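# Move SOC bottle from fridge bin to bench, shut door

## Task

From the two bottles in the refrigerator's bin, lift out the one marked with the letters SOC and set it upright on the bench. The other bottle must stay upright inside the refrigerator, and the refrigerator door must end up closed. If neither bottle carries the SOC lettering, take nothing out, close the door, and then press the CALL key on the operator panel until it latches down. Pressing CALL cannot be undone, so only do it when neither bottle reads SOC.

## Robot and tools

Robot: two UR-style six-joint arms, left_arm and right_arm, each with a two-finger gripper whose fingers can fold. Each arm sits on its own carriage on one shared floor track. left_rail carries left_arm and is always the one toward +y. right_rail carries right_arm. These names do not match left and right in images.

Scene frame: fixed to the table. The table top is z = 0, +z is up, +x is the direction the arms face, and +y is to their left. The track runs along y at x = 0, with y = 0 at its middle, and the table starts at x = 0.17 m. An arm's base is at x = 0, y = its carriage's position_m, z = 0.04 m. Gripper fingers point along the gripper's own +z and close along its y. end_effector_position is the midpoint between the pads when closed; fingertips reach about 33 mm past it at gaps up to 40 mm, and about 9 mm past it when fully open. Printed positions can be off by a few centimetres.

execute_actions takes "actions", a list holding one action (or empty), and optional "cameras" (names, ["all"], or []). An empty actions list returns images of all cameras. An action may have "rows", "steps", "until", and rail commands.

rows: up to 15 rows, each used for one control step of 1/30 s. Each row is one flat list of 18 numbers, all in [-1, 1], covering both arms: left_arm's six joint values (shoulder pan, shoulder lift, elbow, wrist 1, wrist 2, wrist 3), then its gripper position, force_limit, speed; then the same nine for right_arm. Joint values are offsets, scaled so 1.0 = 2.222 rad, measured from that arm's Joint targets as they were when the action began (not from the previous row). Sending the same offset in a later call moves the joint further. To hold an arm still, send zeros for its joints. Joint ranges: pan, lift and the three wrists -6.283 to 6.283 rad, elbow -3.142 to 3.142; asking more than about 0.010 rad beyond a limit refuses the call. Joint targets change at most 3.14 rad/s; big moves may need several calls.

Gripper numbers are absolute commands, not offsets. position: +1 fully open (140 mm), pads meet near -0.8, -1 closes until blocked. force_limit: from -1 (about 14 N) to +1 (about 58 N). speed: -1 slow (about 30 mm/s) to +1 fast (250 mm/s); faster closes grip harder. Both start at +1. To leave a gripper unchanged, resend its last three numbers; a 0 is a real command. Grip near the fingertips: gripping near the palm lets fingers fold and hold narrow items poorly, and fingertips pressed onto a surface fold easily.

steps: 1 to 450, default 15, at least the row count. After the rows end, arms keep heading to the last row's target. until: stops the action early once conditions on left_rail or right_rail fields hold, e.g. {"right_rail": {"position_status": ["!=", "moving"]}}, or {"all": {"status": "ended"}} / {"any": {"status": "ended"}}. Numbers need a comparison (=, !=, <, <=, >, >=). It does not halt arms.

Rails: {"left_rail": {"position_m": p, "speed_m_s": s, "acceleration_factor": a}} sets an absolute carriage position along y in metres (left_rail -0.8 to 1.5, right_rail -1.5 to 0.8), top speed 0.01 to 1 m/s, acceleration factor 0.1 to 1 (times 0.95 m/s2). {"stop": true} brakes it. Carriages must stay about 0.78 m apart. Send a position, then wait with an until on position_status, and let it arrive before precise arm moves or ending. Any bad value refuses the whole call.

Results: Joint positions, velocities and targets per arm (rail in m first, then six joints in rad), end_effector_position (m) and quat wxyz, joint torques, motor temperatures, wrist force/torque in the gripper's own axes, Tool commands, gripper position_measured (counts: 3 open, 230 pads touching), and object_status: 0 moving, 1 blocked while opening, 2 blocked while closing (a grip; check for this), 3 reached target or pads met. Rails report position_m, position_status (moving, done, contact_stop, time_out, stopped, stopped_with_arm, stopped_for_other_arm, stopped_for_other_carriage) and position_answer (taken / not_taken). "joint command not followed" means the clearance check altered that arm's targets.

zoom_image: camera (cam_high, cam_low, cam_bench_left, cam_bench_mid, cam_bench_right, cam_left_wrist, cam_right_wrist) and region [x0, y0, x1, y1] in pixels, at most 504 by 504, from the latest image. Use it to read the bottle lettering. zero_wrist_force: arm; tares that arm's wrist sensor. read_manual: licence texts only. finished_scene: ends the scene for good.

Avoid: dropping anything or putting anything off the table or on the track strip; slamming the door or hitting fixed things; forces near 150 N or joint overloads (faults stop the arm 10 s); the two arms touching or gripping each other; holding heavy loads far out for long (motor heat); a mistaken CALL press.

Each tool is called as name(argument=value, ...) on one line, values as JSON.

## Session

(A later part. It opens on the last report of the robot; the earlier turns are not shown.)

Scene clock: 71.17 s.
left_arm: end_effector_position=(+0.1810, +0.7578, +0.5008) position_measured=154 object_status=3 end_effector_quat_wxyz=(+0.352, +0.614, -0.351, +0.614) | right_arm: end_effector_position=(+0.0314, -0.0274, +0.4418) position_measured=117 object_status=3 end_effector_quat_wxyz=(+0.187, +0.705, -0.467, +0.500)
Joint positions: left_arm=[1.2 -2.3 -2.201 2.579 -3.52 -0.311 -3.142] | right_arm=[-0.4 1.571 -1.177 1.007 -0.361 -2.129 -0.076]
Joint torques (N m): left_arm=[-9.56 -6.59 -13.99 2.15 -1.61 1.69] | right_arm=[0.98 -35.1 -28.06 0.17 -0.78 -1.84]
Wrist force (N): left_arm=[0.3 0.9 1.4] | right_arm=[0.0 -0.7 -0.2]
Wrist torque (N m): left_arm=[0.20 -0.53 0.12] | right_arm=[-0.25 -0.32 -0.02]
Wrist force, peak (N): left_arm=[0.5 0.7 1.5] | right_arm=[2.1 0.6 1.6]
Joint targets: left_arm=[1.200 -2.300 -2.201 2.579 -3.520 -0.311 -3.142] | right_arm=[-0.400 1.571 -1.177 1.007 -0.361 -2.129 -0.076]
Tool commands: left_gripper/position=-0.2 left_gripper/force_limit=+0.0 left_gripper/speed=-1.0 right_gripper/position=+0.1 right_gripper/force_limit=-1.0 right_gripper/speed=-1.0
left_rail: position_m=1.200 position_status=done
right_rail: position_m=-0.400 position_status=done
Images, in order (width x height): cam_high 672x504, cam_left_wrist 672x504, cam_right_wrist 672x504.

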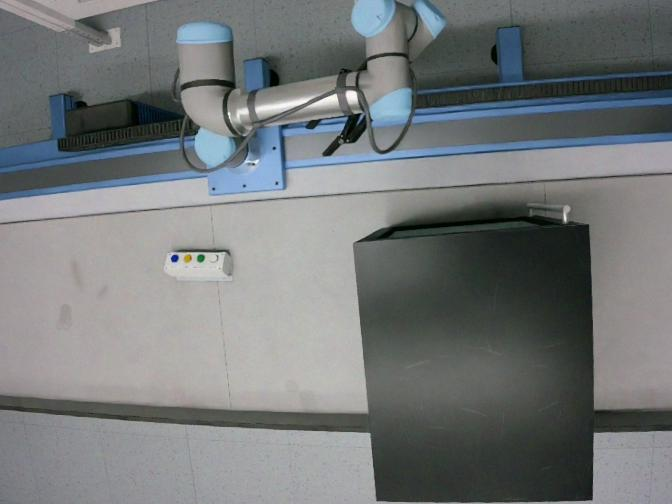

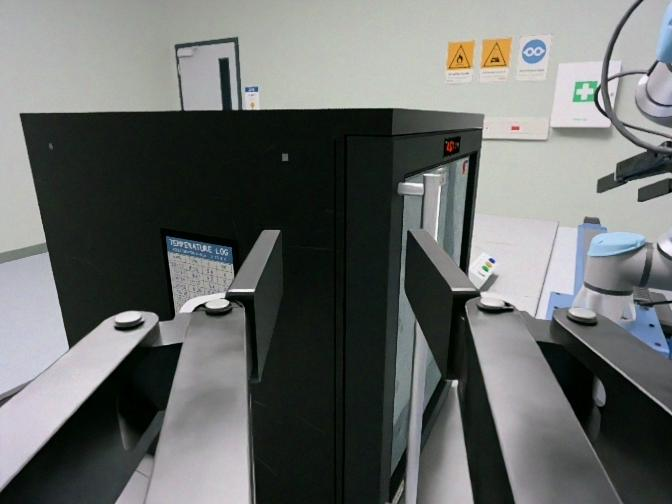

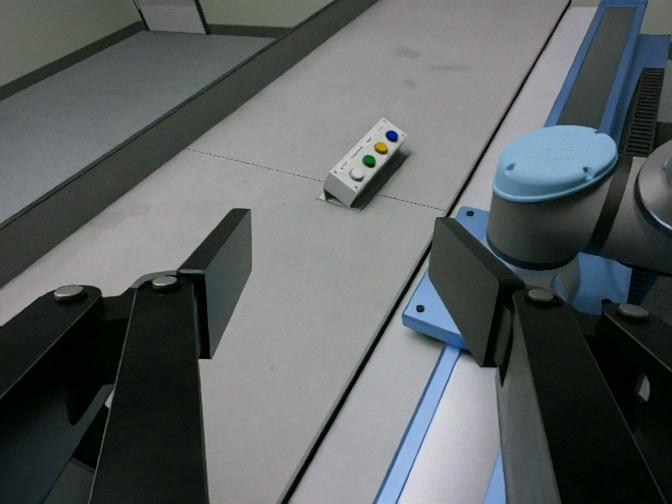

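execute_actions(actions=[{"right_rail":{"position_m":-1.0},"steps":90,"until":{"right_rail":{"position_status":["!=","moving"]}}}])

execute_actions(actions=[{"rows":[[0,0,0,0,0,0,-0.2,0,-1,-0.6185,-0.2958,-0.4997,0.2081,0.5084,-0.6898,0.1,-1,-1]],"steps":45}])

execute_actions(actions=[{"rows":[[0,0,0,0,0,0,-0.2,0,-1,-0.6185,-0.2958,-0.4997,0.2081,0.5084,-0.6898,0.1,-1,-1]],"steps":60}])

execute_actions(actions=[{"right_rail":{"position_m":-0.4},"steps":90,"until":{"right_rail":{"position_status":["!=","moving"]}}}], cameras=["cam_right_wrist","cam_high"])

Scene clock: 80.50 s.
left_arm: end_effector_position=(+0.1810, +0.7578, +0.5008) position_measured=154 object_status=3 end_effector_quat_wxyz=(+0.352, +0.614, -0.351, +0.614) | right_arm: end_effector_position=(+0.0314, -0.6274, +0.4418) position_measured=117 object_status=3 end_effector_quat_wxyz=(+0.187, +0.705, -0.467, +0.500)
Joint positions: left_arm=[1.2 -2.3 -2.201 2.579 -3.52 -0.311 -3.142] | right_arm=[-1 1.571 -1.177 1.007 -0.361 -2.129 -0.076]
Joint torques (N m): left_arm=[-9.74 -7.12 -13.48 2.29 -1.45 1.59] | right_arm=[5.97 -31.84 -21.04 -1.07 -1.44 -1.39]
Wrist force (N): left_arm=[0.3 0.8 1.4] | right_arm=[-0.2 -0.8 0.1]
Wrist torque (N m): left_arm=[0.19 -0.52 0.12] | right_arm=[-0.27 -0.26 -0.01]
Wrist force, peak (N): left_arm=[0.7 1.1 1.5] | right_arm=[-1.9 -2.0 -1.7]
Joint targets: left_arm=[1.200 -2.300 -2.201 2.579 -3.520 -0.311 -3.142] | right_arm=[-1.000 1.571 -1.177 1.007 -0.361 -2.129 -0.076]
Tool commands: left_gripper/position=-0.2 left_gripper/force_limit=+0.0 left_gripper/speed=-1.0 right_gripper/position=+0.1 right_gripper/force_limit=-1.0 right_gripper/speed=-1.0
left_rail: position_m=1.200 position_status=done
right_rail: position_m=-1.000 position_status=done

Scene clock: 82.20 s.
left_arm: end_effector_position=(+0.1810, +0.7578, +0.5008) position_measured=154 object_status=3 end_effector_quat_wxyz=(+0.352, +0.614, -0.351, +0.614) | right_arm: end_effector_position=(-0.1439, -0.7212, +0.7526) position_measured=117 object_status=3 end_effector_quat_wxyz=(-0.278, +0.770, -0.560, -0.130)
Joint positions: left_arm=[1.2 -2.3 -2.201 2.579 -3.52 -0.311 -3.142] | right_arm=[-1 0.197 -1.835 -0.104 0.101 -0.999 -1.609]
Joint torques (N m): left_arm=[-9.47 -6.35 -13.92 2.17 -1.29 1.61] | right_arm=[-7.68 6.06 -6.59 -1.27 2.78 -1.85]
Wrist force (N): left_arm=[0.5 1.0 1.3] | right_arm=[-0.7 0.5 -1.0]
Wrist torque (N m): left_arm=[0.23 -0.56 0.12] | right_arm=[0.05 0.20 -0.02]
Wrist force, peak (N): left_arm=[0.7 1.1 1.4] | right_arm=[25.3 -6.3 -5.1]
Joint targets: left_arm=[1.200 -2.300 -2.201 2.579 -3.520 -0.311 -3.142] | right_arm=[-1.000 0.197 -1.835 -0.104 0.101 -0.999 -1.609]
left_rail: position_m=1.200 position_status=done
right_rail: position_m=-1.000 position_status=done

Scene clock: 84.40 s.
left_arm: end_effector_position=(+0.1810, +0.7578, +0.5008) position_measured=154 object_status=3 end_effector_quat_wxyz=(+0.352, +0.614, -0.351, +0.614) | right_arm: end_effector_position=(+0.1359, -0.1747, +0.3496) position_measured=117 object_status=3 end_effector_quat_wxyz=(-0.183, +0.683, +0.183, +0.683)
Joint positions: left_arm=[1.2 -2.3 -2.201 2.579 -3.52 -0.311 -3.142] | right_arm=[-1 -1.178 -2.492 -1.214 0.563 0.13 -3.142]
Joint torques (N m): left_arm=[-9.95 -6.95 -13.61 2.27 -1.36 1.61] | right_arm=[-7.52 47.62 7.26 2.33 1.52 -1.85]
Wrist force (N): left_arm=[0.5 0.8 1.4] | right_arm=[-0.4 -1.1 -0.1]
Wrist torque (N m): left_arm=[0.20 -0.57 0.13] | right_arm=[-0.40 -0.34 0.04]
Wrist force, peak (N): left_arm=[0.4 1.3 1.4] | right_arm=[-23.8 15.6 -18.6]
Joint targets: left_arm=[1.200 -2.300 -2.201 2.579 -3.520 -0.311 -3.142] | right_arm=[-1.000 -1.178 -2.492 -1.214 0.563 0.130 -3.142]
left_rail: position_m=1.200 position_status=done
right_rail: position_m=-1.000 position_status=done

Scene clock: 86.27 s.
left_arm: end_effector_position=(+0.1810, +0.7578, +0.5008) position_measured=154 object_status=3 end_effector_quat_wxyz=(+0.352, +0.614, -0.351, +0.614) | right_arm: end_effector_position=(+0.1359, +0.4254, +0.3495) position_measured=117 object_status=3 end_effector_quat_wxyz=(-0.183, +0.683, +0.183, +0.683)
Joint positions: left_arm=[1.2 -2.3 -2.201 2.579 -3.52 -0.311 -3.142] | right_arm=[-0.4 -1.178 -2.492 -1.214 0.563 0.13 -3.142]
Joint torques (N m): left_arm=[-10.06 -5.97 -13.33 2.29 -1.21 1.64] | right_arm=[-2.46 58.5 20.73 -1.22 0.14 -1.71]
Wrist force (N): left_arm=[0.5 1.1 1.1] | right_arm=[-0.4 -1.1 -0.3]
Wrist torque (N m): left_arm=[0.27 -0.57 0.12] | right_arm=[-0.40 -0.35 0.04]
Wrist force, peak (N): left_arm=[0.4 1.0 1.6] | right_arm=[-0.4 -2.4 0.6]
Joint targets: left_arm=[1.200 -2.300 -2.201 2.579 -3.520 -0.311 -3.142] | right_arm=[-0.400 -1.178 -2.492 -1.214 0.563 0.130 -3.142]
Tool commands: left_gripper/position=-0.2 left_gripper/force_limit=+0.0 left_gripper/speed=-1.0 right_gripper/position=+0.1 right_gripper/force_limit=-1.0 right_gripper/speed=-1.0
left_rail: position_m=1.200 position_status=done
right_rail: position_m=-0.400 position_status=done
Images, in order (width x height): cam_high 672x504, cam_right_wrist 672x504.

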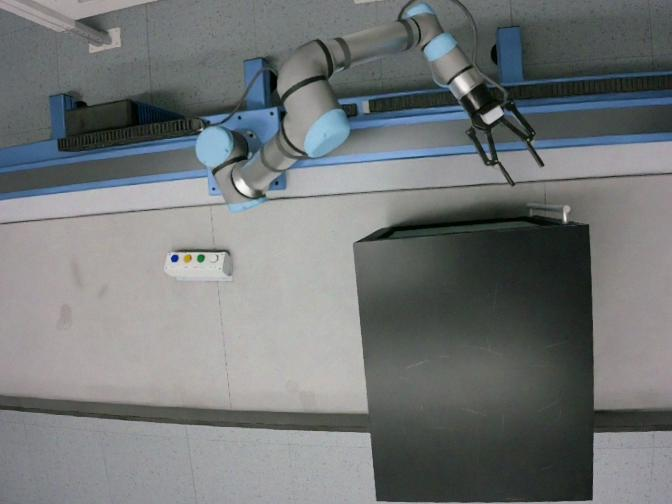

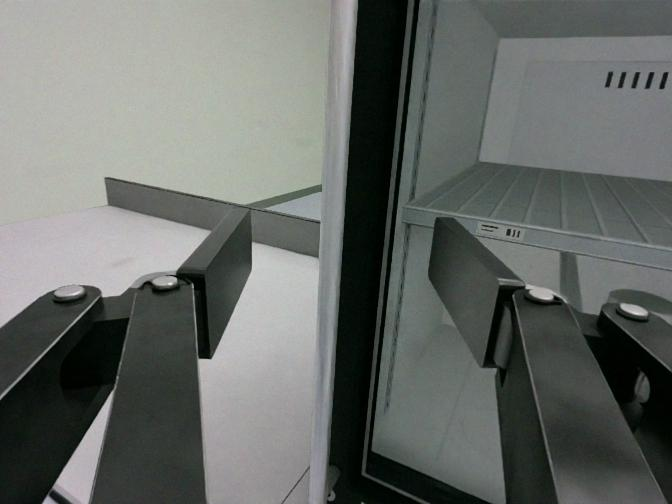

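execute_actions(actions=[{"rows":[[0,0,0,0,0,0,-0.2,0,-1,-0.032,-0.02,0.04,-0.02,0.032,0,-0.25,-1,0]],"steps":25}])

execute_actions(actions=[{"rows":[[0,0,0,0,0,0,-0.2,0,-1,-0.0322,-0.0198,0.0406,-0.0208,0.032,0,-0.25,-1,0]],"steps":30}], cameras=["cam_right_wrist"])

Scene clock: 88.07 s.
left_arm: end_effector_position=(+0.1810, +0.7578, +0.5008) position_measured=154 object_status=3 end_effector_quat_wxyz=(+0.352, +0.614, -0.351, +0.614) | right_arm: end_effector_position=(+0.1775, +0.4522, +0.3492) position_measured=160 object_status=3 end_effector_quat_wxyz=(-0.183, +0.683, +0.183, +0.683)
Joint positions: left_arm=[1.2 -2.3 -2.201 2.579 -3.52 -0.311 -3.142] | right_arm=[-0.4 -1.249 -2.536 -1.125 0.519 0.201 -3.142]
Joint torques (N m): left_arm=[-10.41 -5.97 -13.65 2.2 -1.35 1.62] | right_arm=[-7.44 49.71 30.47 -1.49 1.54 -1.84]
Wrist force (N): left_arm=[0.5 1.1 1.0] | right_arm=[-0.9 -1.2 -0.1]
Wrist torque (N m): left_arm=[0.26 -0.56 0.12] | right_arm=[-0.42 -0.25 0.05]
Wrist force, peak (N): left_arm=[0.6 1.0 1.4] | right_arm=[3.3 0.3 -8.9]
Joint targets: left_arm=[1.200 -2.300 -2.201 2.579 -3.520 -0.311 -3.142] | right_arm=[-0.400 -1.249 -2.536 -1.125 0.519 0.201 -3.142]
left_rail: position_m=1.200 position_status=done
right_rail: position_m=-0.400 position_status=done

Scene clock: 89.27 s.
left_arm: end_effector_position=(+0.1810, +0.7578, +0.5008) position_measured=154 object_status=3 end_effector_quat_wxyz=(+0.352, +0.614, -0.351, +0.614) | right_arm: end_effector_position=(+0.2229, +0.4752, +0.3495) position_measured=160 object_status=3 end_effector_quat_wxyz=(-0.182, +0.683, +0.183, +0.683)
Joint positions: left_arm=[1.2 -2.3 -2.201 2.579 -3.52 -0.311 -3.142] | right_arm=[-0.4 -1.32 -2.58 -1.035 0.473 0.272 -3.142]
Joint torques (N m): left_arm=[-9.21 -6.21 -14.51 2.21 -1.36 1.58] | right_arm=[-7.04 51.02 31.39 -1.24 1.45 -1.66]
Wrist force (N): left_arm=[0.6 1.0 1.2] | right_arm=[-1.1 -1.0 -0.3]
Wrist torque (N m): left_arm=[0.23 -0.58 0.13] | right_arm=[-0.39 -0.24 0.04]
Wrist force, peak (N): left_arm=[0.6 0.9 1.5] | right_arm=[2.9 -0.8 -8.8]
Joint targets: left_arm=[1.200 -2.300 -2.201 2.579 -3.520 -0.311 -3.142] | right_arm=[-0.400 -1.320 -2.580 -1.035 0.473 0.272 -3.142]
left_rail: position_m=1.200 position_status=done
right_rail: position_m=-0.400 position_status=done
Images, in order (width x height): cam_right_wrist 672x504.

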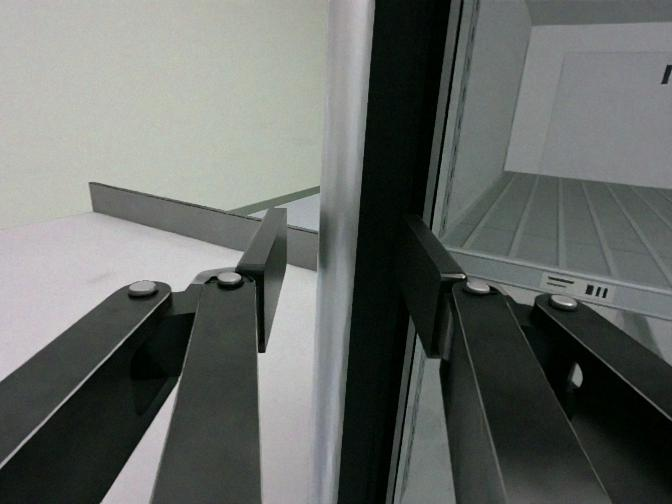

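execute_actions(actions=[{"rows":[[0,0,0,0,0,0,-0.2,0,-1,0,0,0,0,0,0,-1,0,-1]],"steps":75}], cameras=["cam_right_wrist"])

Scene clock: 92.67 s.
left_arm: end_effector_position=(+0.1810, +0.7578, +0.5008) position_measured=154 object_status=3 end_effector_quat_wxyz=(+0.352, +0.614, -0.351, +0.614) | right_arm: end_effector_position=(+0.2226, +0.4757, +0.3495) position_measured=210 object_status=2 end_effector_quat_wxyz=(-0.183, +0.683, +0.184, +0.683)
Joint positions: left_arm=[1.2 -2.3 -2.201 2.579 -3.52 -0.311 -3.142] | right_arm=[-0.4 -1.32 -2.58 -1.035 0.473 0.274 -3.142]
Joint torques (N m): left_arm=[-9.4 -6.33 -14.02 2.12 -1.39 1.69] | right_arm=[-21.74 62.16 3.07 5.71 -12.84 -1.31]
Wrist force (N): left_arm=[0.4 0.8 1.5] | right_arm=[6.1 -41.0 11.3]
Wrist torque (N m): left_arm=[0.19 -0.55 0.12] | right_arm=[0.20 -0.41 0.30]
Wrist force, peak (N): left_arm=[0.7 1.0 1.6] | right_arm=[5.8 -42.2 13.4]
Joint targets: left_arm=[1.200 -2.300 -2.201 2.579 -3.520 -0.311 -3.142] | right_arm=[-0.400 -1.320 -2.580 -1.035 0.473 0.272 -3.142]
left_rail: position_m=1.200 position_status=done
right_rail: position_m=-0.400 position_status=done
Images, in order (width x height): cam_right_wrist 672x504.

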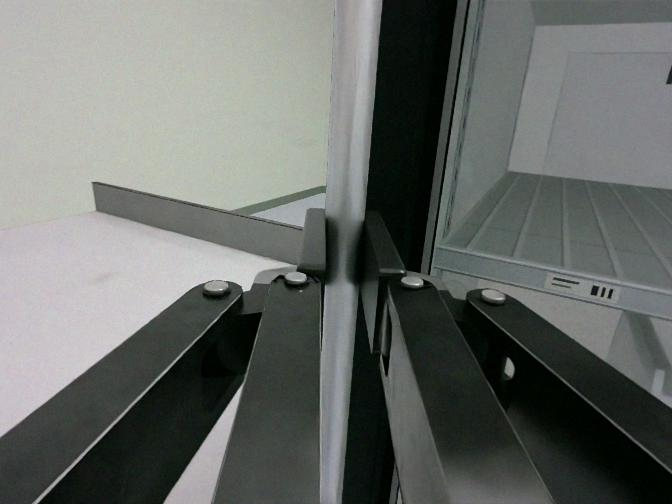

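execute_actions(actions=[{"rows":[[0,0,0,0,0,0,-0.2,0,-1,0.0036,0.0025,-0.005,0.0025,-0.001,0,-1,0,-1],[0,0,0,0,0,0,-0.2,0,-1,0.0086,0.0059,-0.012,0.0061,-0.0023,0,-1,0,-1],[0,0,0,0,0,0,-0.2,0,-1,0.0144,0.0098,-0.02,0.0101,-0.004,0,-1,0,-1],[0,0,0,0,0,0,-0.2,0,-1,0.0216,0.0148,-0.03,0.0152,-0.0061,0,-1,0,-1],[0,0,0,0,0,0,-0.2,0,-1,0.0288,0.0197,-0.04,0.0202,-0.0082,0,-1,0,-1],[0,0,0,0,0,0,-0.2,0,-1,0.036,0.0246,-0.05,0.0253,-0.0104,0,-1,0,-1],[0,0,0,0,0,0,-0.2,0,-1,0.0437,0.0293,-0.0595,0.0301,-0.0137,0,-1,0,-1],[0,0,0,0,0,0,-0.2,0,-1,0.0514,0.034,-0.0691,0.035,-0.017,0,-1,0,-1],[0,0,0,0,0,0,-0.2,0,-1,0.059,0.0388,-0.0786,0.0398,-0.0204,0,-1,0,-1],[0,0,0,0,0,0,-0.2,0,-1,0.0652,0.0425,-0.0863,0.0437,-0.023,0,-1,0,-1],[0,0,0,0,0,0,-0.2,0,-1,0.0705,0.0458,-0.093,0.0471,-0.0253,0,-1,0,-1],[0,0,0,0,0,0,-0.2,0,-1,0.0744,0.0482,-0.0977,0.0495,-0.027,0,-1,0,-1]],"steps":35}], cameras=["cam_right_wrist"])

Scene clock: 96.37 s.
left_arm: end_effector_position=(+0.1810, +0.7578, +0.5008) position_measured=154 object_status=3 end_effector_quat_wxyz=(+0.352, +0.614, -0.351, +0.614) | right_arm: end_effector_position=(+0.1067, +0.4413, +0.3495) position_measured=210 object_status=2 end_effector_quat_wxyz=(-0.218, +0.672, +0.219, +0.673)
Joint positions: left_arm=[1.2 -2.3 -2.201 2.579 -3.52 -0.311 -3.142] | right_arm=[-0.4 -1.155 -2.473 -1.252 0.583 0.212 -3.142]
Joint torques (N m): left_arm=[-9.12 -5.91 -13.53 2.25 -1.19 1.6] | right_arm=[4.78 73.04 7.3 3.56 -4.89 -1.02]
Wrist force (N): left_arm=[0.5 0.9 1.3] | right_arm=[-4.3 -9.9 3.8]
Wrist torque (N m): left_arm=[0.21 -0.56 0.12] | right_arm=[-0.04 -0.28 0.22]
Wrist force, peak (N): left_arm=[0.7 0.9 1.7] | right_arm=[7.9 -40.1 29.4]
Joint targets: left_arm=[1.200 -2.300 -2.201 2.579 -3.520 -0.311 -3.142] | right_arm=[-0.400 -1.155 -2.473 -1.252 0.583 0.212 -3.142]
left_rail: position_m=1.200 position_status=done
right_rail: position_m=-0.400 position_status=done
Images, in order (width x height): cam_right_wrist 672x504.

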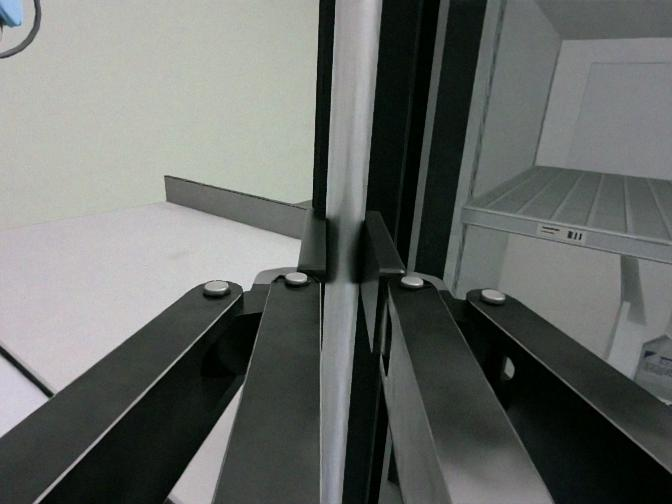

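execute_actions(actions=[{"rows":[[0,0,0,0,0,0,-0.2,0,-1,0.0061,0.0034,-0.0068,0.0034,-0.0034,0,-1,0,-1],[0,0,0,0,0,0,-0.2,0,-1,0.0146,0.0081,-0.0164,0.0083,-0.0083,0,-1,0,-1],[0,0,0,0,0,0,-0.2,0,-1,0.0244,0.0136,-0.0274,0.0138,-0.0138,0,-1,0,-1],[0,0,0,0,0,0,-0.2,0,-1,0.0325,0.0181,-0.0365,0.0184,-0.0184,0,-1,0,-1],[0,0,0,0,0,0,-0.2,0,-1,0.0406,0.0226,-0.0456,0.023,-0.023,0,-1,0,-1],[0,0,0,0,0,0,-0.2,0,-1,0.0492,0.0269,-0.0543,0.0273,-0.0288,0,-1,0,-1],[0,0,0,0,0,0,-0.2,0,-1,0.0578,0.0312,-0.0629,0.0317,-0.0347,0,-1,0,-1],[0,0,0,0,0,0,-0.2,0,-1,0.0664,0.0356,-0.0716,0.036,-0.0405,0,-1,0,-1],[0,0,0,0,0,0,-0.2,0,-1,0.0733,0.039,-0.0785,0.0395,-0.0452,0,-1,0,-1],[0,0,0,0,0,0,-0.2,0,-1,0.0793,0.042,-0.0846,0.0425,-0.0493,0,-1,0,-1],[0,0,0,0,0,0,-0.2,0,-1,0.0836,0.0442,-0.0889,0.0447,-0.0522,0,-1,0,-1]],"steps":35}], cameras=["cam_right_wrist","cam_high"])

Scene clock: 99.07 s.
left_arm: end_effector_position=(+0.1810, +0.7578, +0.5008) position_measured=154 object_status=3 end_effector_quat_wxyz=(+0.352, +0.614, -0.351, +0.614) | right_arm: end_effector_position=(+0.0028, +0.3787, +0.3495) position_measured=210 object_status=2 end_effector_quat_wxyz=(-0.241, +0.664, +0.242, +0.665)
Joint positions: left_arm=[1.2 -2.3 -2.201 2.579 -3.52 -0.311 -3.142] | right_arm=[-0.4 -0.969 -2.375 -1.45 0.682 0.096 -3.142]
Joint torques (N m): left_arm=[-9.21 -6.4 -13.83 2.23 -1.14 1.55] | right_arm=[27.33 68.41 16.43 -1.62 12.43 -0.87]
Wrist force (N): left_arm=[0.7 0.9 1.2] | right_arm=[-18.0 39.0 1.2]
Wrist torque (N m): left_arm=[0.22 -0.61 0.12] | right_arm=[-1.05 -0.04 0.32]
Wrist force, peak (N): left_arm=[0.6 1.2 1.5] | right_arm=[-18.0 39.0 1.2]
Joint targets: left_arm=[1.200 -2.300 -2.201 2.579 -3.520 -0.311 -3.142] | right_arm=[-0.400 -0.969 -2.375 -1.450 0.682 0.096 -3.142]
left_rail: position_m=1.200 position_status=done
right_rail: position_m=-0.400 position_status=done
Images, in order (width x height): cam_high 672x504, cam_right_wrist 672x504.

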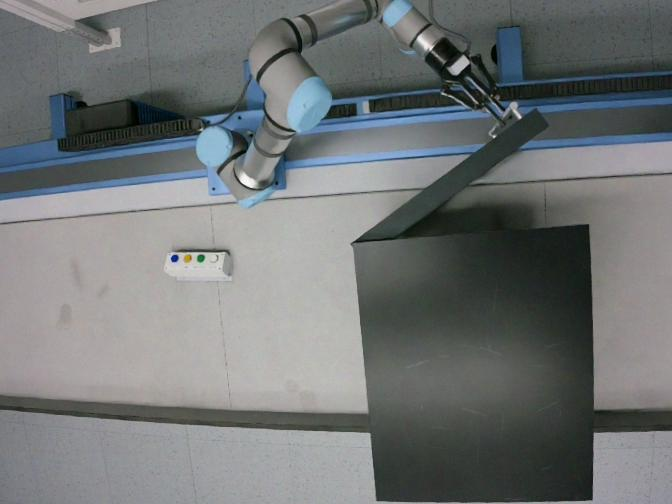

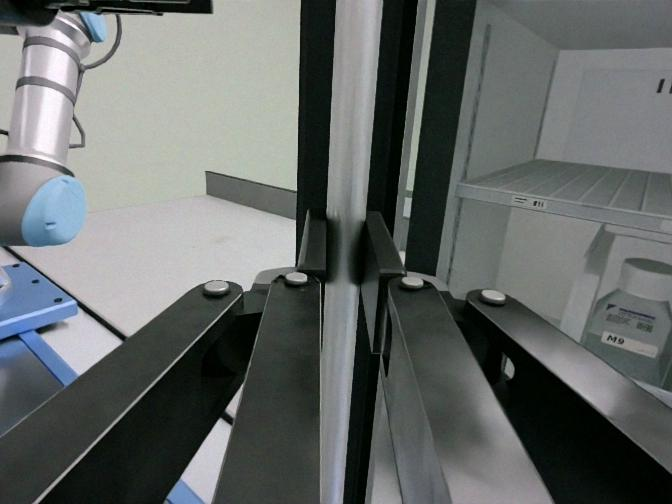

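execute_actions(actions=[{"rows":[[0,0,0,0,0,0,-0.2,0,-1,0.0067,0.0042,-0.0084,0.0042,-0.0037,0,-1,0,-1],[0,0,0,0,0,0,-0.2,0,-1,0.016,0.01,-0.02,0.0101,-0.0089,0,-1,0,-1],[0,0,0,0,0,0,-0.2,0,-1,0.0268,0.0168,-0.0334,0.0169,-0.0149,0,-1,0,-1],[0,0,0,0,0,0,-0.2,0,-1,0.0357,0.0224,-0.0446,0.0225,-0.0198,0,-1,0,-1],[0,0,0,0,0,0,-0.2,0,-1,0.0446,0.028,-0.0557,0.0281,-0.0248,0,-1,0,-1],[0,0,0,0,0,0,-0.2,0,-1,0.0544,0.0335,-0.0667,0.0336,-0.0306,0,-1,0,-1],[0,0,0,0,0,0,-0.2,0,-1,0.0641,0.0391,-0.0776,0.0391,-0.0365,0,-1,0,-1],[0,0,0,0,0,0,-0.2,0,-1,0.0739,0.0446,-0.0886,0.0445,-0.0423,0,-1,0,-1],[0,0,0,0,0,0,-0.2,0,-1,0.0817,0.0491,-0.0973,0.0489,-0.047,0,-1,0,-1],[0,0,0,0,0,0,-0.2,0,-1,0.0885,0.0529,-0.105,0.0528,-0.0511,0,-1,0,-1],[0,0,0,0,0,0,-0.2,0,-1,0.0934,0.0557,-0.1105,0.0555,-0.054,0,-1,0,-1]],"steps":30}])

execute_actions(actions=[{"rows":[[0,0,0,0,0,0,-0.2,0,-1,0.008,0.0041,-0.0081,0.004,-0.005,0,-1,0,-1],[0,0,0,0,0,0,-0.2,0,-1,0.0191,0.0098,-0.0194,0.0096,-0.012,0,-1,0,-1],[0,0,0,0,0,0,-0.2,0,-1,0.0319,0.0164,-0.0324,0.016,-0.02,0,-1,0,-1],[0,0,0,0,0,0,-0.2,0,-1,0.0425,0.0218,-0.0432,0.0214,-0.0267,0,-1,0,-1],[0,0,0,0,0,0,-0.2,0,-1,0.0531,0.0273,-0.054,0.0267,-0.0334,0,-1,0,-1],[0,0,0,0,0,0,-0.2,0,-1,0.0646,0.0327,-0.0646,0.0319,-0.041,0,-1,0,-1],[0,0,0,0,0,0,-0.2,0,-1,0.0761,0.0381,-0.0753,0.0371,-0.0485,0,-1,0,-1],[0,0,0,0,0,0,-0.2,0,-1,0.0875,0.0436,-0.0859,0.0423,-0.0561,0,-1,0,-1],[0,0,0,0,0,0,-0.2,0,-1,0.0967,0.0479,-0.0944,0.0464,-0.0621,0,-1,0,-1],[0,0,0,0,0,0,-0.2,0,-1,0.1047,0.0517,-0.1018,0.0501,-0.0674,0,-1,0,-1],[0,0,0,0,0,0,-0.2,0,-1,0.1105,0.0544,-0.1072,0.0527,-0.0712,0,-1,0,-1]],"steps":30}], cameras=["cam_right_wrist","cam_high"])

Scene clock: 103.23 s.
left_arm: end_effector_position=(+0.1810, +0.7578, +0.5008) position_measured=154 object_status=3 end_effector_quat_wxyz=(+0.352, +0.614, -0.351, +0.614) | right_arm: end_effector_position=(-0.0782, +0.2886, +0.3500) position_measured=210 object_status=2 end_effector_quat_wxyz=(-0.271, +0.653, +0.270, +0.653)
Joint positions: left_arm=[1.2 -2.3 -2.201 2.579 -3.52 -0.311 -3.142] | right_arm=[-0.4 -0.762 -2.251 -1.695 0.805 -0.024 -3.142]
Joint torques (N m): left_arm=[-9.34 -5.61 -14.16 2.26 -1.31 1.56] | right_arm=[29.33 60.12 14.97 -2.4 12.75 -0.55]
Wrist force (N): left_arm=[0.4 1.1 1.3] | right_arm=[-18.7 40.6 9.1]
Wrist torque (N m): left_arm=[0.25 -0.55 0.12] | right_arm=[-0.98 -0.06 0.25]
Wrist force, peak (N): left_arm=[0.6 0.9 1.8] | right_arm=[-38.4 31.4 5.4]
Joint targets: left_arm=[1.200 -2.300 -2.201 2.579 -3.520 -0.311 -3.142] | right_arm=[-0.400 -0.762 -2.251 -1.695 0.805 -0.023 -3.142]
left_rail: position_m=1.200 position_status=done
right_rail: position_m=-0.400 position_status=done

Scene clock: 104.43 s.
left_arm: end_effector_position=(+0.1810, +0.7578, +0.5008) position_measured=154 object_status=3 end_effector_quat_wxyz=(+0.352, +0.614, -0.351, +0.614) | right_arm: end_effector_position=(-0.1324, +0.1791, +0.3499) position_measured=210 object_status=2 end_effector_quat_wxyz=(-0.293, +0.643, +0.293, +0.643)
Joint positions: left_arm=[1.2 -2.3 -2.201 2.579 -3.52 -0.311 -3.142] | right_arm=[-0.4 -0.516 -2.13 -1.933 0.922 -0.199 -3.142]
Joint torques (N m): left_arm=[-9.22 -6.32 -13.24 2.18 -1.28 1.52] | right_arm=[30 46.28 10.53 -3.32 12.76 -0.52]
Wrist force (N): left_arm=[0.6 1.1 1.4] | right_arm=[-8.8 40.9 18.6]
Wrist torque (N m): left_arm=[0.26 -0.59 0.12] | right_arm=[-0.84 -0.15 0.14]
Wrist force, peak (N): left_arm=[0.6 1.1 1.5] | right_arm=[-33.9 36.5 13.6]
Joint targets: left_arm=[1.200 -2.300 -2.201 2.579 -3.520 -0.311 -3.142] | right_arm=[-0.400 -0.516 -2.130 -1.933 0.922 -0.182 -3.142]
left_rail: position_m=1.200 position_status=done
right_rail: position_m=-0.400 position_status=done
Images, in order (width x height): cam_high 672x504, cam_right_wrist 672x504.

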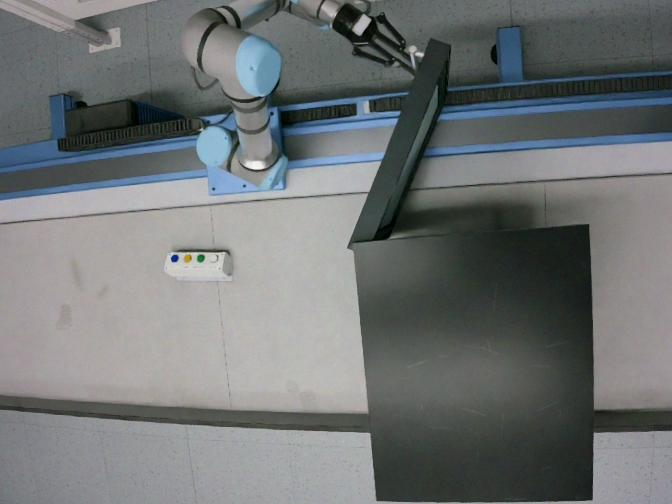

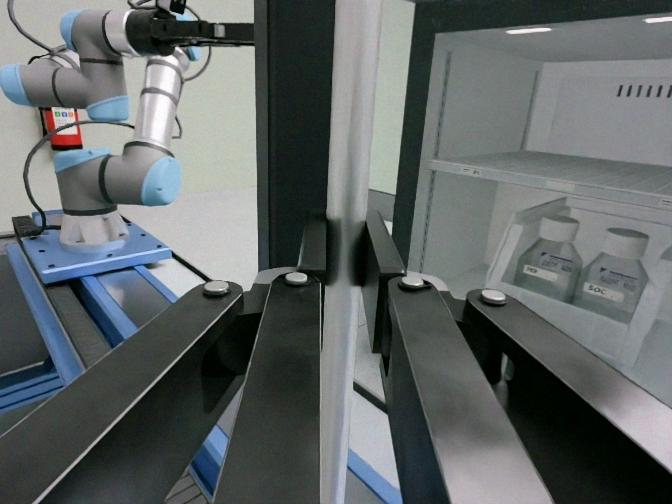

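zoom_image(camera="cam_right_wrist", region=[480, 180, 672, 340])

Scaled by 2.625 from the camera's 672x504 image, which has a finer 960x720 frame.

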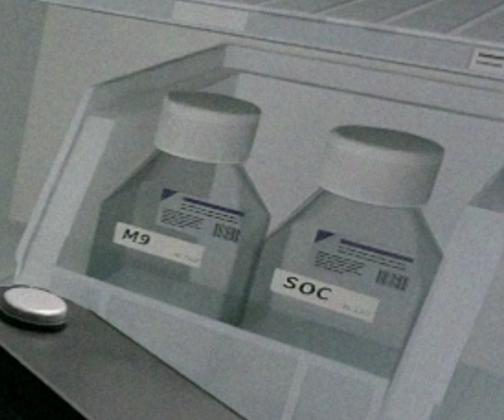

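execute_actions(actions=[{"rows":[[0,0,0,0,0,0,-0.2,0,-1,0.0095,0.0047,-0.0092,0.0045,-0.006,0,-1,0,-1],[0,0,0,0,0,0,-0.2,0,-1,0.0228,0.0112,-0.022,0.0107,-0.0144,0,-1,0,-1],[0,0,0,0,0,0,-0.2,0,-1,0.038,0.0187,-0.0367,0.0178,-0.0239,0,-1,0,-1],[0,0,0,0,0,0,-0.2,0,-1,0.0507,0.025,-0.0489,0.0238,-0.0319,0,-1,0,-1],[0,0,0,0,0,0,-0.2,0,-1,0.0634,0.0312,-0.0611,0.0297,-0.0399,0,-1,0,-1],[0,0,0,0,0,0,-0.2,0,-1,0.0787,0.0372,-0.0726,0.0352,-0.0504,0,-1,0,-1],[0,0,0,0,0,0,-0.2,0,-1,0.0939,0.0432,-0.0842,0.0407,-0.061,0,-1,0,-1],[0,0,0,0,0,0,-0.2,0,-1,0.1092,0.0493,-0.0957,0.0462,-0.0715,0,-1,0,-1],[0,0,0,0,0,0,-0.2,0,-1,0.1214,0.0541,-0.105,0.0506,-0.0799,0,-1,0,-1],[0,0,0,0,0,0,-0.2,0,-1,0.1321,0.0583,-0.113,0.0545,-0.0873,0,-1,0,-1],[0,0,0,0,0,0,-0.2,0,-1,0.1397,0.0613,-0.1188,0.0572,-0.0926,0,-1,0,-1]],"steps":30}], cameras=["cam_right_wrist"])

execute_actions(actions=[{"rows":[[0,0,0,0,0,0,-0.2,0,-1,0.0134,0.0044,-0.0081,0.0038,-0.0099,0,-1,0,-1],[0,0,0,0,0,0,-0.2,0,-1,0.0321,0.0105,-0.0195,0.0091,-0.0237,0,-1,0,-1],[0,0,0,0,0,0,-0.2,0,-1,0.0535,0.0175,-0.0325,0.0151,-0.0394,0,-1,0,-1],[0,0,0,0,0,0,-0.2,0,-1,0.0714,0.0233,-0.0434,0.0202,-0.0526,0,-1,0,-1],[0,0,0,0,0,0,-0.2,0,-1,0.0892,0.0291,-0.0542,0.0252,-0.0657,0,-1,0,-1],[0,0,0,0,0,0,-0.2,0,-1,0.1096,0.0347,-0.0644,0.0298,-0.0814,0,-1,0,-1],[0,0,0,0,0,0,-0.2,0,-1,0.1301,0.0403,-0.0746,0.0344,-0.0971,0,-1,0,-1],[0,0,0,0,0,0,-0.2,0,-1,0.1505,0.0458,-0.0847,0.0389,-0.1129,0,-1,0,-1],[0,0,0,0,0,0,-0.2,0,-1,0.1669,0.0503,-0.0929,0.0426,-0.1254,0,-1,0,-1],[0,0,0,0,0,0,-0.2,0,-1,0.1812,0.0542,-0.1,0.0458,-0.1364,0,-1,0,-1],[0,0,0,0,0,0,-0.2,0,-1,0.1914,0.057,-0.1051,0.0481,-0.1443,0,-1,0,-1]],"steps":35}], cameras=["cam_right_wrist","cam_high"])

Scene clock: 109.23 s.
left_arm: end_effector_position=(+0.1810, +0.7578, +0.5008) position_measured=154 object_status=3 end_effector_quat_wxyz=(+0.352, +0.614, -0.351, +0.614) | right_arm: end_effector_position=(-0.1549, +0.0599, +0.3496) position_measured=210 object_status=2 end_effector_quat_wxyz=(-0.325, +0.628, +0.325, +0.628)
Joint positions: left_arm=[1.2 -2.3 -2.201 2.579 -3.52 -0.311 -3.142] | right_arm=[-0.4 -0.206 -1.994 -2.197 1.049 -0.411 -3.142]
Joint torques (N m): left_arm=[-8.98 -6.07 -14.77 2.29 -1.14 1.45] | right_arm=[28.71 34.5 10.42 -3.93 12.83 -0.22]
Wrist force (N): left_arm=[0.6 1.0 1.4] | right_arm=[-1.6 40.7 27.0]
Wrist torque (N m): left_arm=[0.22 -0.60 0.12] | right_arm=[-0.86 -0.27 0.10]
Wrist force, peak (N): left_arm=[0.6 0.9 1.7] | right_arm=[-26.3 36.4 21.4]
Joint targets: left_arm=[1.200 -2.300 -2.201 2.579 -3.520 -0.311 -3.142] | right_arm=[-0.400 -0.206 -1.994 -2.197 1.049 -0.387 -3.142]
left_rail: position_m=1.200 position_status=done
right_rail: position_m=-0.400 position_status=done
Images, in order (width x height): cam_right_wrist 672x504.

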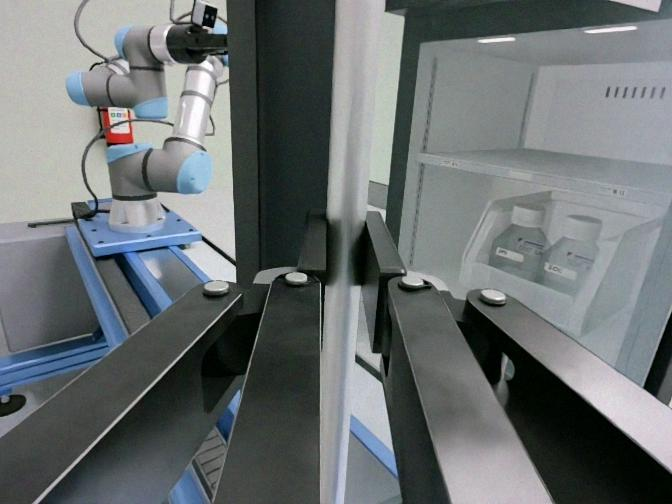

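Scene clock: 110.60 s.
left_arm: end_effector_position=(+0.1810, +0.7578, +0.5008) position_measured=154 object_status=3 end_effector_quat_wxyz=(+0.352, +0.614, -0.351, +0.614) | right_arm: end_effector_position=(-0.1455, -0.0639, +0.3497) position_measured=210 object_status=2 end_effector_quat_wxyz=(-0.350, +0.614, +0.350, +0.615)
Joint positions: left_arm=[1.2 -2.3 -2.201 2.579 -3.52 -0.311 -3.142] | right_arm=[-0.4 0.22 -1.867 -2.431 1.156 -0.755 -3.142]
Joint torques (N m): left_arm=[-9.03 -5.52 -14.43 2.21 -1.18 1.42] | right_arm=[26.5 25.09 8.23 -6.29 12.87 -0.15]
Wrist force (N): left_arm=[0.2 0.7 1.7] | right_arm=[-8.5 37.8 36.4]
Wrist torque (N m): left_arm=[0.17 -0.51 0.12] | right_arm=[-1.05 -0.16 0.08]
Wrist force, peak (N): left_arm=[0.7 1.1 1.5] | right_arm=[-9.5 37.8 36.4]
Joint targets: left_arm=[1.200 -2.300 -2.201 2.579 -3.520 -0.311 -3.142] | right_arm=[-0.400 0.220 -1.867 -2.431 1.156 -0.708 -3.142]
left_rail: position_m=1.200 position_status=done
right_rail: position_m=-0.400 position_status=done
Images, in order (width x height): cam_high 672x504, cam_right_wrist 672x504.

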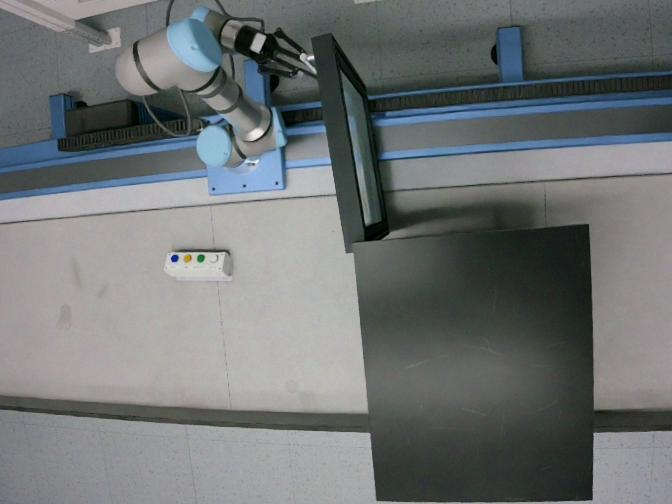

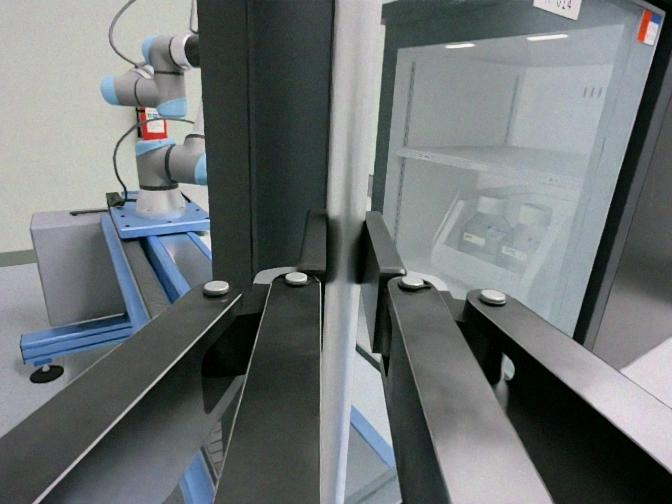

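execute_actions(actions=[{"left_rail":{"position_m":0.65},"steps":90,"until":{"left_rail":{"position_status":["!=","moving"]}}}])

execute_actions(actions=[{"rows":[[0.0315,0.604,-0.293,-0.311,0.4365,0,0.2,-1,0,0,0,0,0,0,0,-1,0,-1]],"steps":50}], cameras=["cam_left_wrist","cam_right_wrist","cam_high"])

Scene clock: 114.43 s.
left_arm: end_effector_position=(+0.1810, +0.2078, +0.5008) position_measured=154 object_status=3 end_effector_quat_wxyz=(+0.352, +0.614, -0.351, +0.614) | right_arm: end_effector_position=(-0.1455, -0.0638, +0.3497) position_measured=210 object_status=2 end_effector_quat_wxyz=(-0.350, +0.614, +0.350, +0.615)
Joint positions: left_arm=[0.65 -2.3 -2.201 2.579 -3.52 -0.311 -3.142] | right_arm=[-0.4 0.22 -1.867 -2.431 1.156 -0.755 -3.142]
Joint torques (N m): left_arm=[3.47 14.2 -19.02 -0.48 -0.49 1.47] | right_arm=[25.98 24.52 8.67 -6.28 12.83 0.01]
Wrist force (N): left_arm=[0.3 0.9 1.2] | right_arm=[-8.2 37.6 35.9]
Wrist torque (N m): left_arm=[0.21 -0.52 0.12] | right_arm=[-1.07 -0.22 0.09]
Wrist force, peak (N): left_arm=[0.2 1.7 2.8] | right_arm=[-8.4 37.9 36.2]
Joint targets: left_arm=[0.650 -2.300 -2.201 2.579 -3.520 -0.311 -3.142] | right_arm=[-0.400 0.220 -1.867 -2.431 1.156 -0.708 -3.142]
Tool commands: left_gripper/position=-0.2 left_gripper/force_limit=+0.0 left_gripper/speed=-1.0 right_gripper/position=-1.0 right_gripper/force_limit=+0.0 right_gripper/speed=-1.0
left_rail: position_m=0.650 position_status=done
right_rail: position_m=-0.400 position_status=done

Scene clock: 116.30 s.
left_arm: end_effector_position=(+0.1310, +0.1998, +0.2800) position_measured=104 object_status=3 end_effector_quat_wxyz=(+0.000, +0.707, +0.000, +0.707) | right_arm: end_effector_position=(-0.1455, -0.0638, +0.3497) position_measured=210 object_status=2 end_effector_quat_wxyz=(-0.350, +0.614, +0.350, +0.615)
Joint positions: left_arm=[0.65 -2.23 -0.859 1.928 -4.211 0.659 -3.142] | right_arm=[-0.4 0.22 -1.867 -2.431 1.156 -0.755 -3.142]
Joint torques (N m): left_arm=[9.22 -28.89 -16.46 -1.13 1.79 1.54] | right_arm=[26.21 25.35 8.94 -6.43 12.97 0.21]
Wrist force (N): left_arm=[0.4 0.9 1.5] | right_arm=[-8.6 37.4 36.0]
Wrist torque (N m): left_arm=[0.22 -0.56 0.13] | right_arm=[-1.09 -0.14 0.09]
Wrist force, peak (N): left_arm=[14.5 2.0 2.5] | right_arm=[-8.4 37.9 36.2]
Joint targets: left_arm=[0.650 -2.230 -0.859 1.928 -4.211 0.659 -3.142] | right_arm=[-0.400 0.220 -1.867 -2.431 1.156 -0.708 -3.142]
left_rail: position_m=0.650 position_status=done
right_rail: position_m=-0.400 position_status=done
Images, in order (width x height): cam_high 672x504, cam_left_wrist 672x504, cam_right_wrist 672x504.

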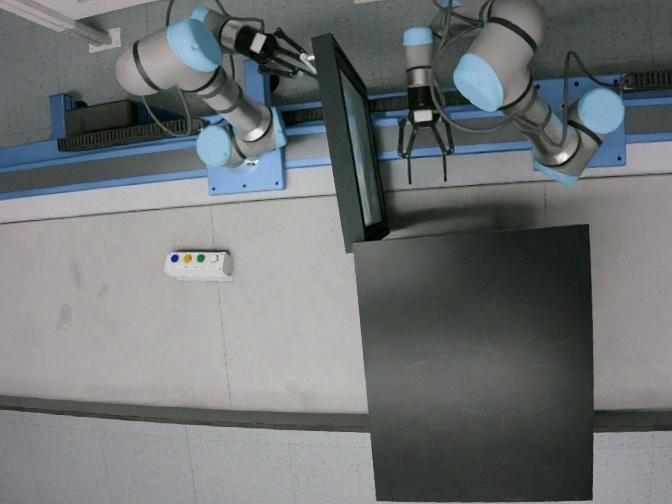

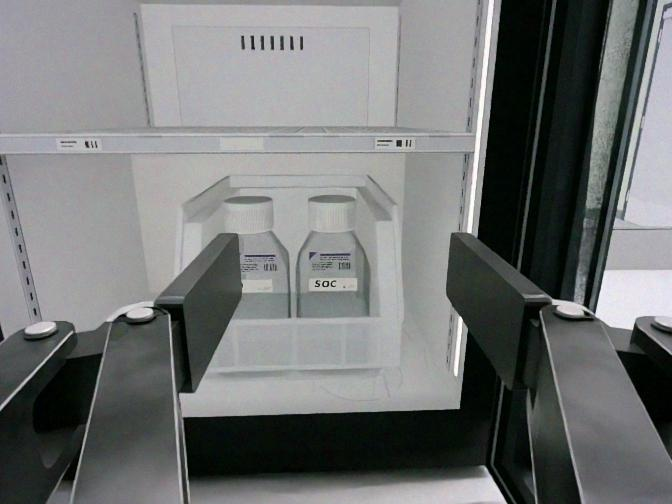

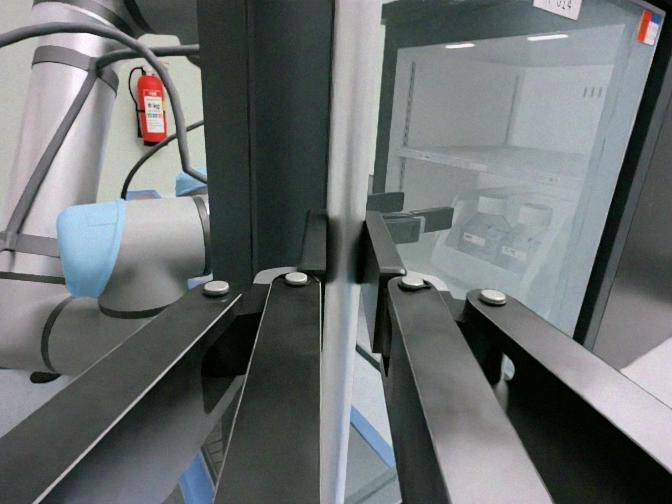

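execute_actions(actions=[{"rows":[[0.1469,0.0263,0.0554,-0.0815,-0.1469,0,-0.1,-1,-0.5,0,0,0,0,0,0,-1,0,-1]],"steps":45}], cameras=["cam_left_wrist"])

zoom_image(camera="cam_left_wrist", region=[160, 50, 520, 320])

Scene clock: 121.13 s.
left_arm: end_effector_position=(+0.3002, +0.2101, +0.2349) position_measured=141 object_status=3 end_effector_quat_wxyz=(+0.000, +0.707, +0.000, +0.707) | right_arm: end_effector_position=(-0.1455, -0.0638, +0.3497) position_measured=210 object_status=2 end_effector_quat_wxyz=(-0.350, +0.614, +0.350, +0.615)
Joint positions: left_arm=[0.65 -1.903 -0.8 2.051 -4.392 0.333 -3.142] | right_arm=[-0.4 0.22 -1.867 -2.431 1.156 -0.755 -3.142]
Joint torques (N m): left_arm=[9.6 -28.25 1.09 -1.7 -1.41 1.56] | right_arm=[26.09 24.81 9.1 -6.31 12.91 0.5]
Wrist force (N): left_arm=[0.4 1.1 1.2] | right_arm=[-8.4 37.8 35.9]
Wrist torque (N m): left_arm=[0.26 -0.53 0.12] | right_arm=[-1.03 -0.18 0.09]
Wrist force, peak (N): left_arm=[4.9 1.2 -12.1] | right_arm=[-8.5 38.0 36.2]
Joint targets: left_arm=[0.650 -1.903 -0.800 2.051 -4.392 0.333 -3.142] | right_arm=[-0.400 0.220 -1.867 -2.431 1.156 -0.708 -3.142]
left_rail: position_m=0.650 position_status=done
right_rail: position_m=-0.400 position_status=done
Images, in order (width x height): cam_left_wrist 672x504.

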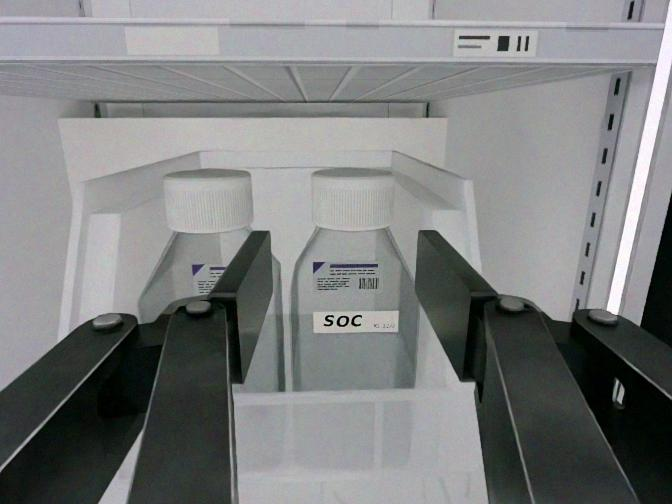

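Scaled by 1.400 from the camera's 672x504 image, which has a finer 960x720 frame.

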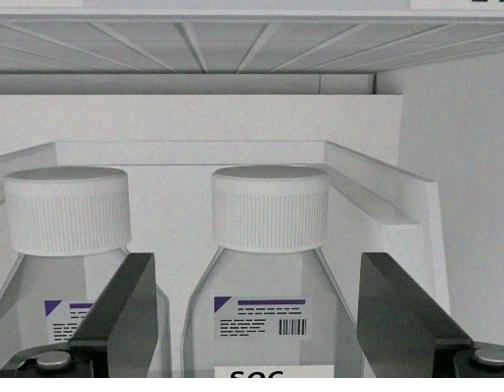

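execute_actions(actions=[{"rows":[[0.0579,0.0067,-0.0128,0.0059,-0.0583,0,-0.11,-1,-0.5,0,0,0,0,0,0,-1,0,-1]],"steps":30}], cameras=["cam_left_wrist"])

Scene clock: 126.13 s.
left_arm: end_effector_position=(+0.3548, +0.2028, +0.2321) position_measured=143 object_status=3 end_effector_quat_wxyz=(+0.001, +0.707, +0.000, +0.707) | right_arm: end_effector_position=(-0.1455, -0.0638, +0.3497) position_measured=210 object_status=2 end_effector_quat_wxyz=(-0.350, +0.614, +0.350, +0.615)
Joint positions: left_arm=[0.65 -1.775 -0.785 2.023 -4.379 0.203 -3.142] | right_arm=[-0.4 0.22 -1.867 -2.431 1.156 -0.755 -3.142]
Joint torques (N m): left_arm=[8.54 -29.11 -15.05 3.66 -1.33 1.47] | right_arm=[26.43 25.25 8.66 -6.42 12.86 0.71]
Wrist force (N): left_arm=[0.6 1.1 1.7] | right_arm=[-8.4 38.0 35.9]
Wrist torque (N m): left_arm=[0.25 -0.59 0.13] | right_arm=[-0.98 -0.16 0.08]
Wrist force, peak (N): left_arm=[0.4 1.3 -5.3] | right_arm=[-8.4 38.1 36.1]
Joint targets: left_arm=[0.650 -1.775 -0.785 2.023 -4.379 0.203 -3.142] | right_arm=[-0.400 0.220 -1.867 -2.431 1.156 -0.708 -3.142]
left_rail: position_m=0.650 position_status=done
right_rail: position_m=-0.400 position_status=done
Images, in order (width x height): cam_left_wrist 672x504.

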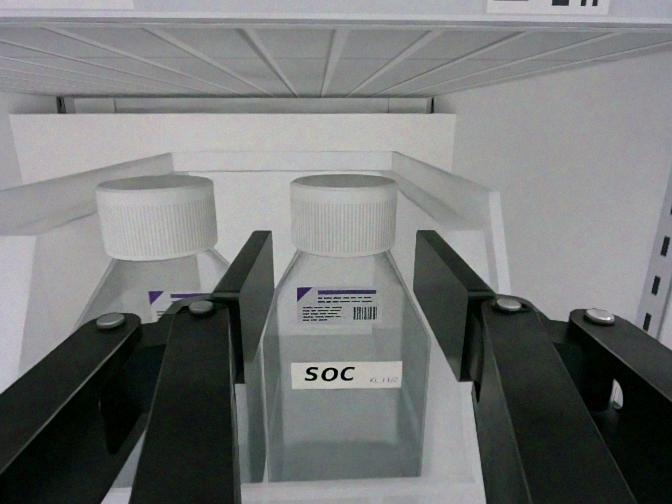

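execute_actions(actions=[{"rows":[[0.0257,0.0016,-0.0052,0.0036,-0.0257,0,-0.11,-1,-0.5,0,0,0,0,0,0,-1,0,-1],[0.0514,0.0032,-0.0104,0.0071,-0.0514,0,-0.11,-1,-0.5,0,0,0,0,0,0,-1,0,-1]],"steps":30}], cameras=["cam_left_wrist"])

Scene clock: 133.33 s.
left_arm: end_effector_position=(+0.4047, +0.2026, +0.2321) position_measured=143 object_status=3 end_effector_quat_wxyz=(+0.001, +0.707, +0.000, +0.707) | right_arm: end_effector_position=(-0.1455, -0.0638, +0.3497) position_measured=210 object_status=2 end_effector_quat_wxyz=(-0.350, +0.614, +0.350, +0.615)
Joint positions: left_arm=[0.65 -1.661 -0.778 2 -4.363 0.089 -3.142] | right_arm=[-0.4 0.22 -1.867 -2.431 1.156 -0.755 -3.142]
Joint torques (N m): left_arm=[20.9 -26.8 -14.26 3.63 -1.52 1.38] | right_arm=[26.56 24.63 10.46 -6.68 12.94 0.64]
Wrist force (N): left_arm=[8.1 -2.8 -21.6] | right_arm=[-9.0 39.3 37.2]
Wrist torque (N m): left_arm=[-0.89 -1.02 -0.16] | right_arm=[-1.04 -0.20 0.08]
Wrist force, peak (N): left_arm=[8.3 -2.6 -21.7] | right_arm=[-9.1 39.3 37.6]
Joint targets: left_arm=[0.650 -1.661 -0.778 2.000 -4.363 0.089 -3.142] | right_arm=[-0.400 0.220 -1.867 -2.431 1.156 -0.708 -3.142]
left_rail: position_m=0.650 position_status=done
right_rail: position_m=-0.400 position_status=done
Images, in order (width x height): cam_left_wrist 672x504.

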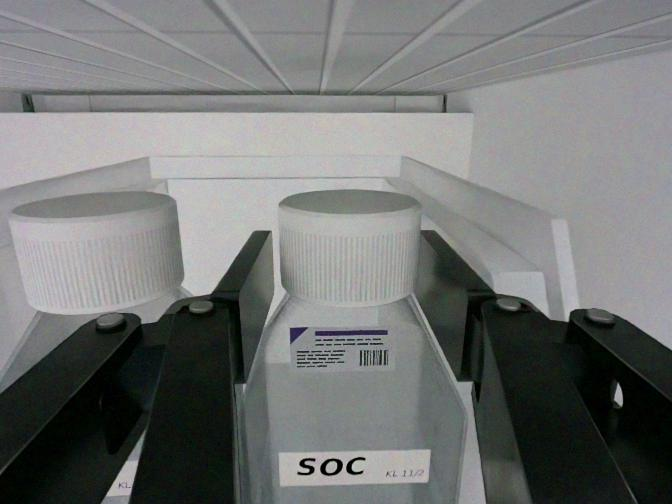

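execute_actions(actions=[{"rows":[[0,0,0,0,0,0,-1,0.5,-1,0,0,0,0,0,0,-1,0,-1]],"steps":50}], cameras=["cam_left_wrist"])

Scene clock: 136.97 s.
left_arm: end_effector_position=(+0.4047, +0.2026, +0.2321) position_measured=154 object_status=2 end_effector_quat_wxyz=(+0.001, +0.707, +0.000, +0.707) | right_arm: end_effector_position=(-0.1455, -0.0638, +0.3497) position_measured=210 object_status=2 end_effector_quat_wxyz=(-0.350, +0.614, +0.350, +0.615)
Joint positions: left_arm=[0.65 -1.661 -0.778 1.999 -4.363 0.089 -3.142] | right_arm=[-0.4 0.22 -1.867 -2.431 1.156 -0.755 -3.142]
Joint torques (N m): left_arm=[-6.2 -37.74 -0.18 -1.89 0.71 1.44] | right_arm=[24.9 24.32 14.37 -7.3 12.9 0.63]
Wrist force (N): left_arm=[4.5 -2.1 -6.5] | right_arm=[-9.3 36.9 35.5]
Wrist torque (N m): left_arm=[-0.15 -0.68 -0.02] | right_arm=[-1.07 -0.14 0.09]
Wrist force, peak (N): left_arm=[8.4 -2.5 -22.3] | right_arm=[-9.3 39.4 37.7]
Joint targets: left_arm=[0.650 -1.661 -0.778 2.000 -4.363 0.089 -3.142] | right_arm=[-0.400 0.220 -1.867 -2.431 1.156 -0.708 -3.142]
left_rail: position_m=0.650 position_status=done
right_rail: position_m=-0.400 position_status=done
Images, in order (width x height): cam_left_wrist 672x504.

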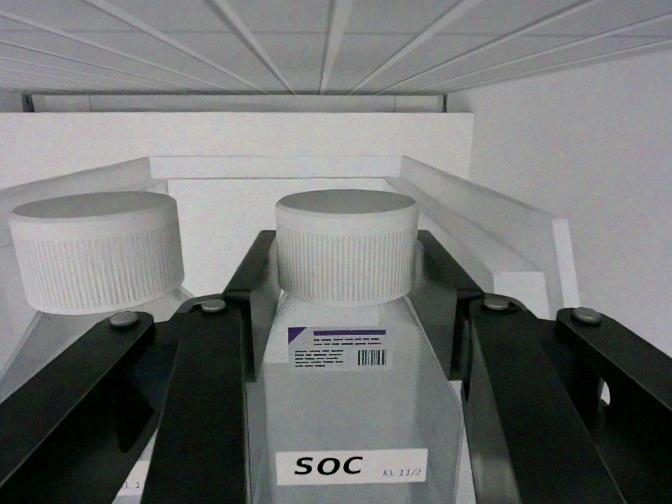

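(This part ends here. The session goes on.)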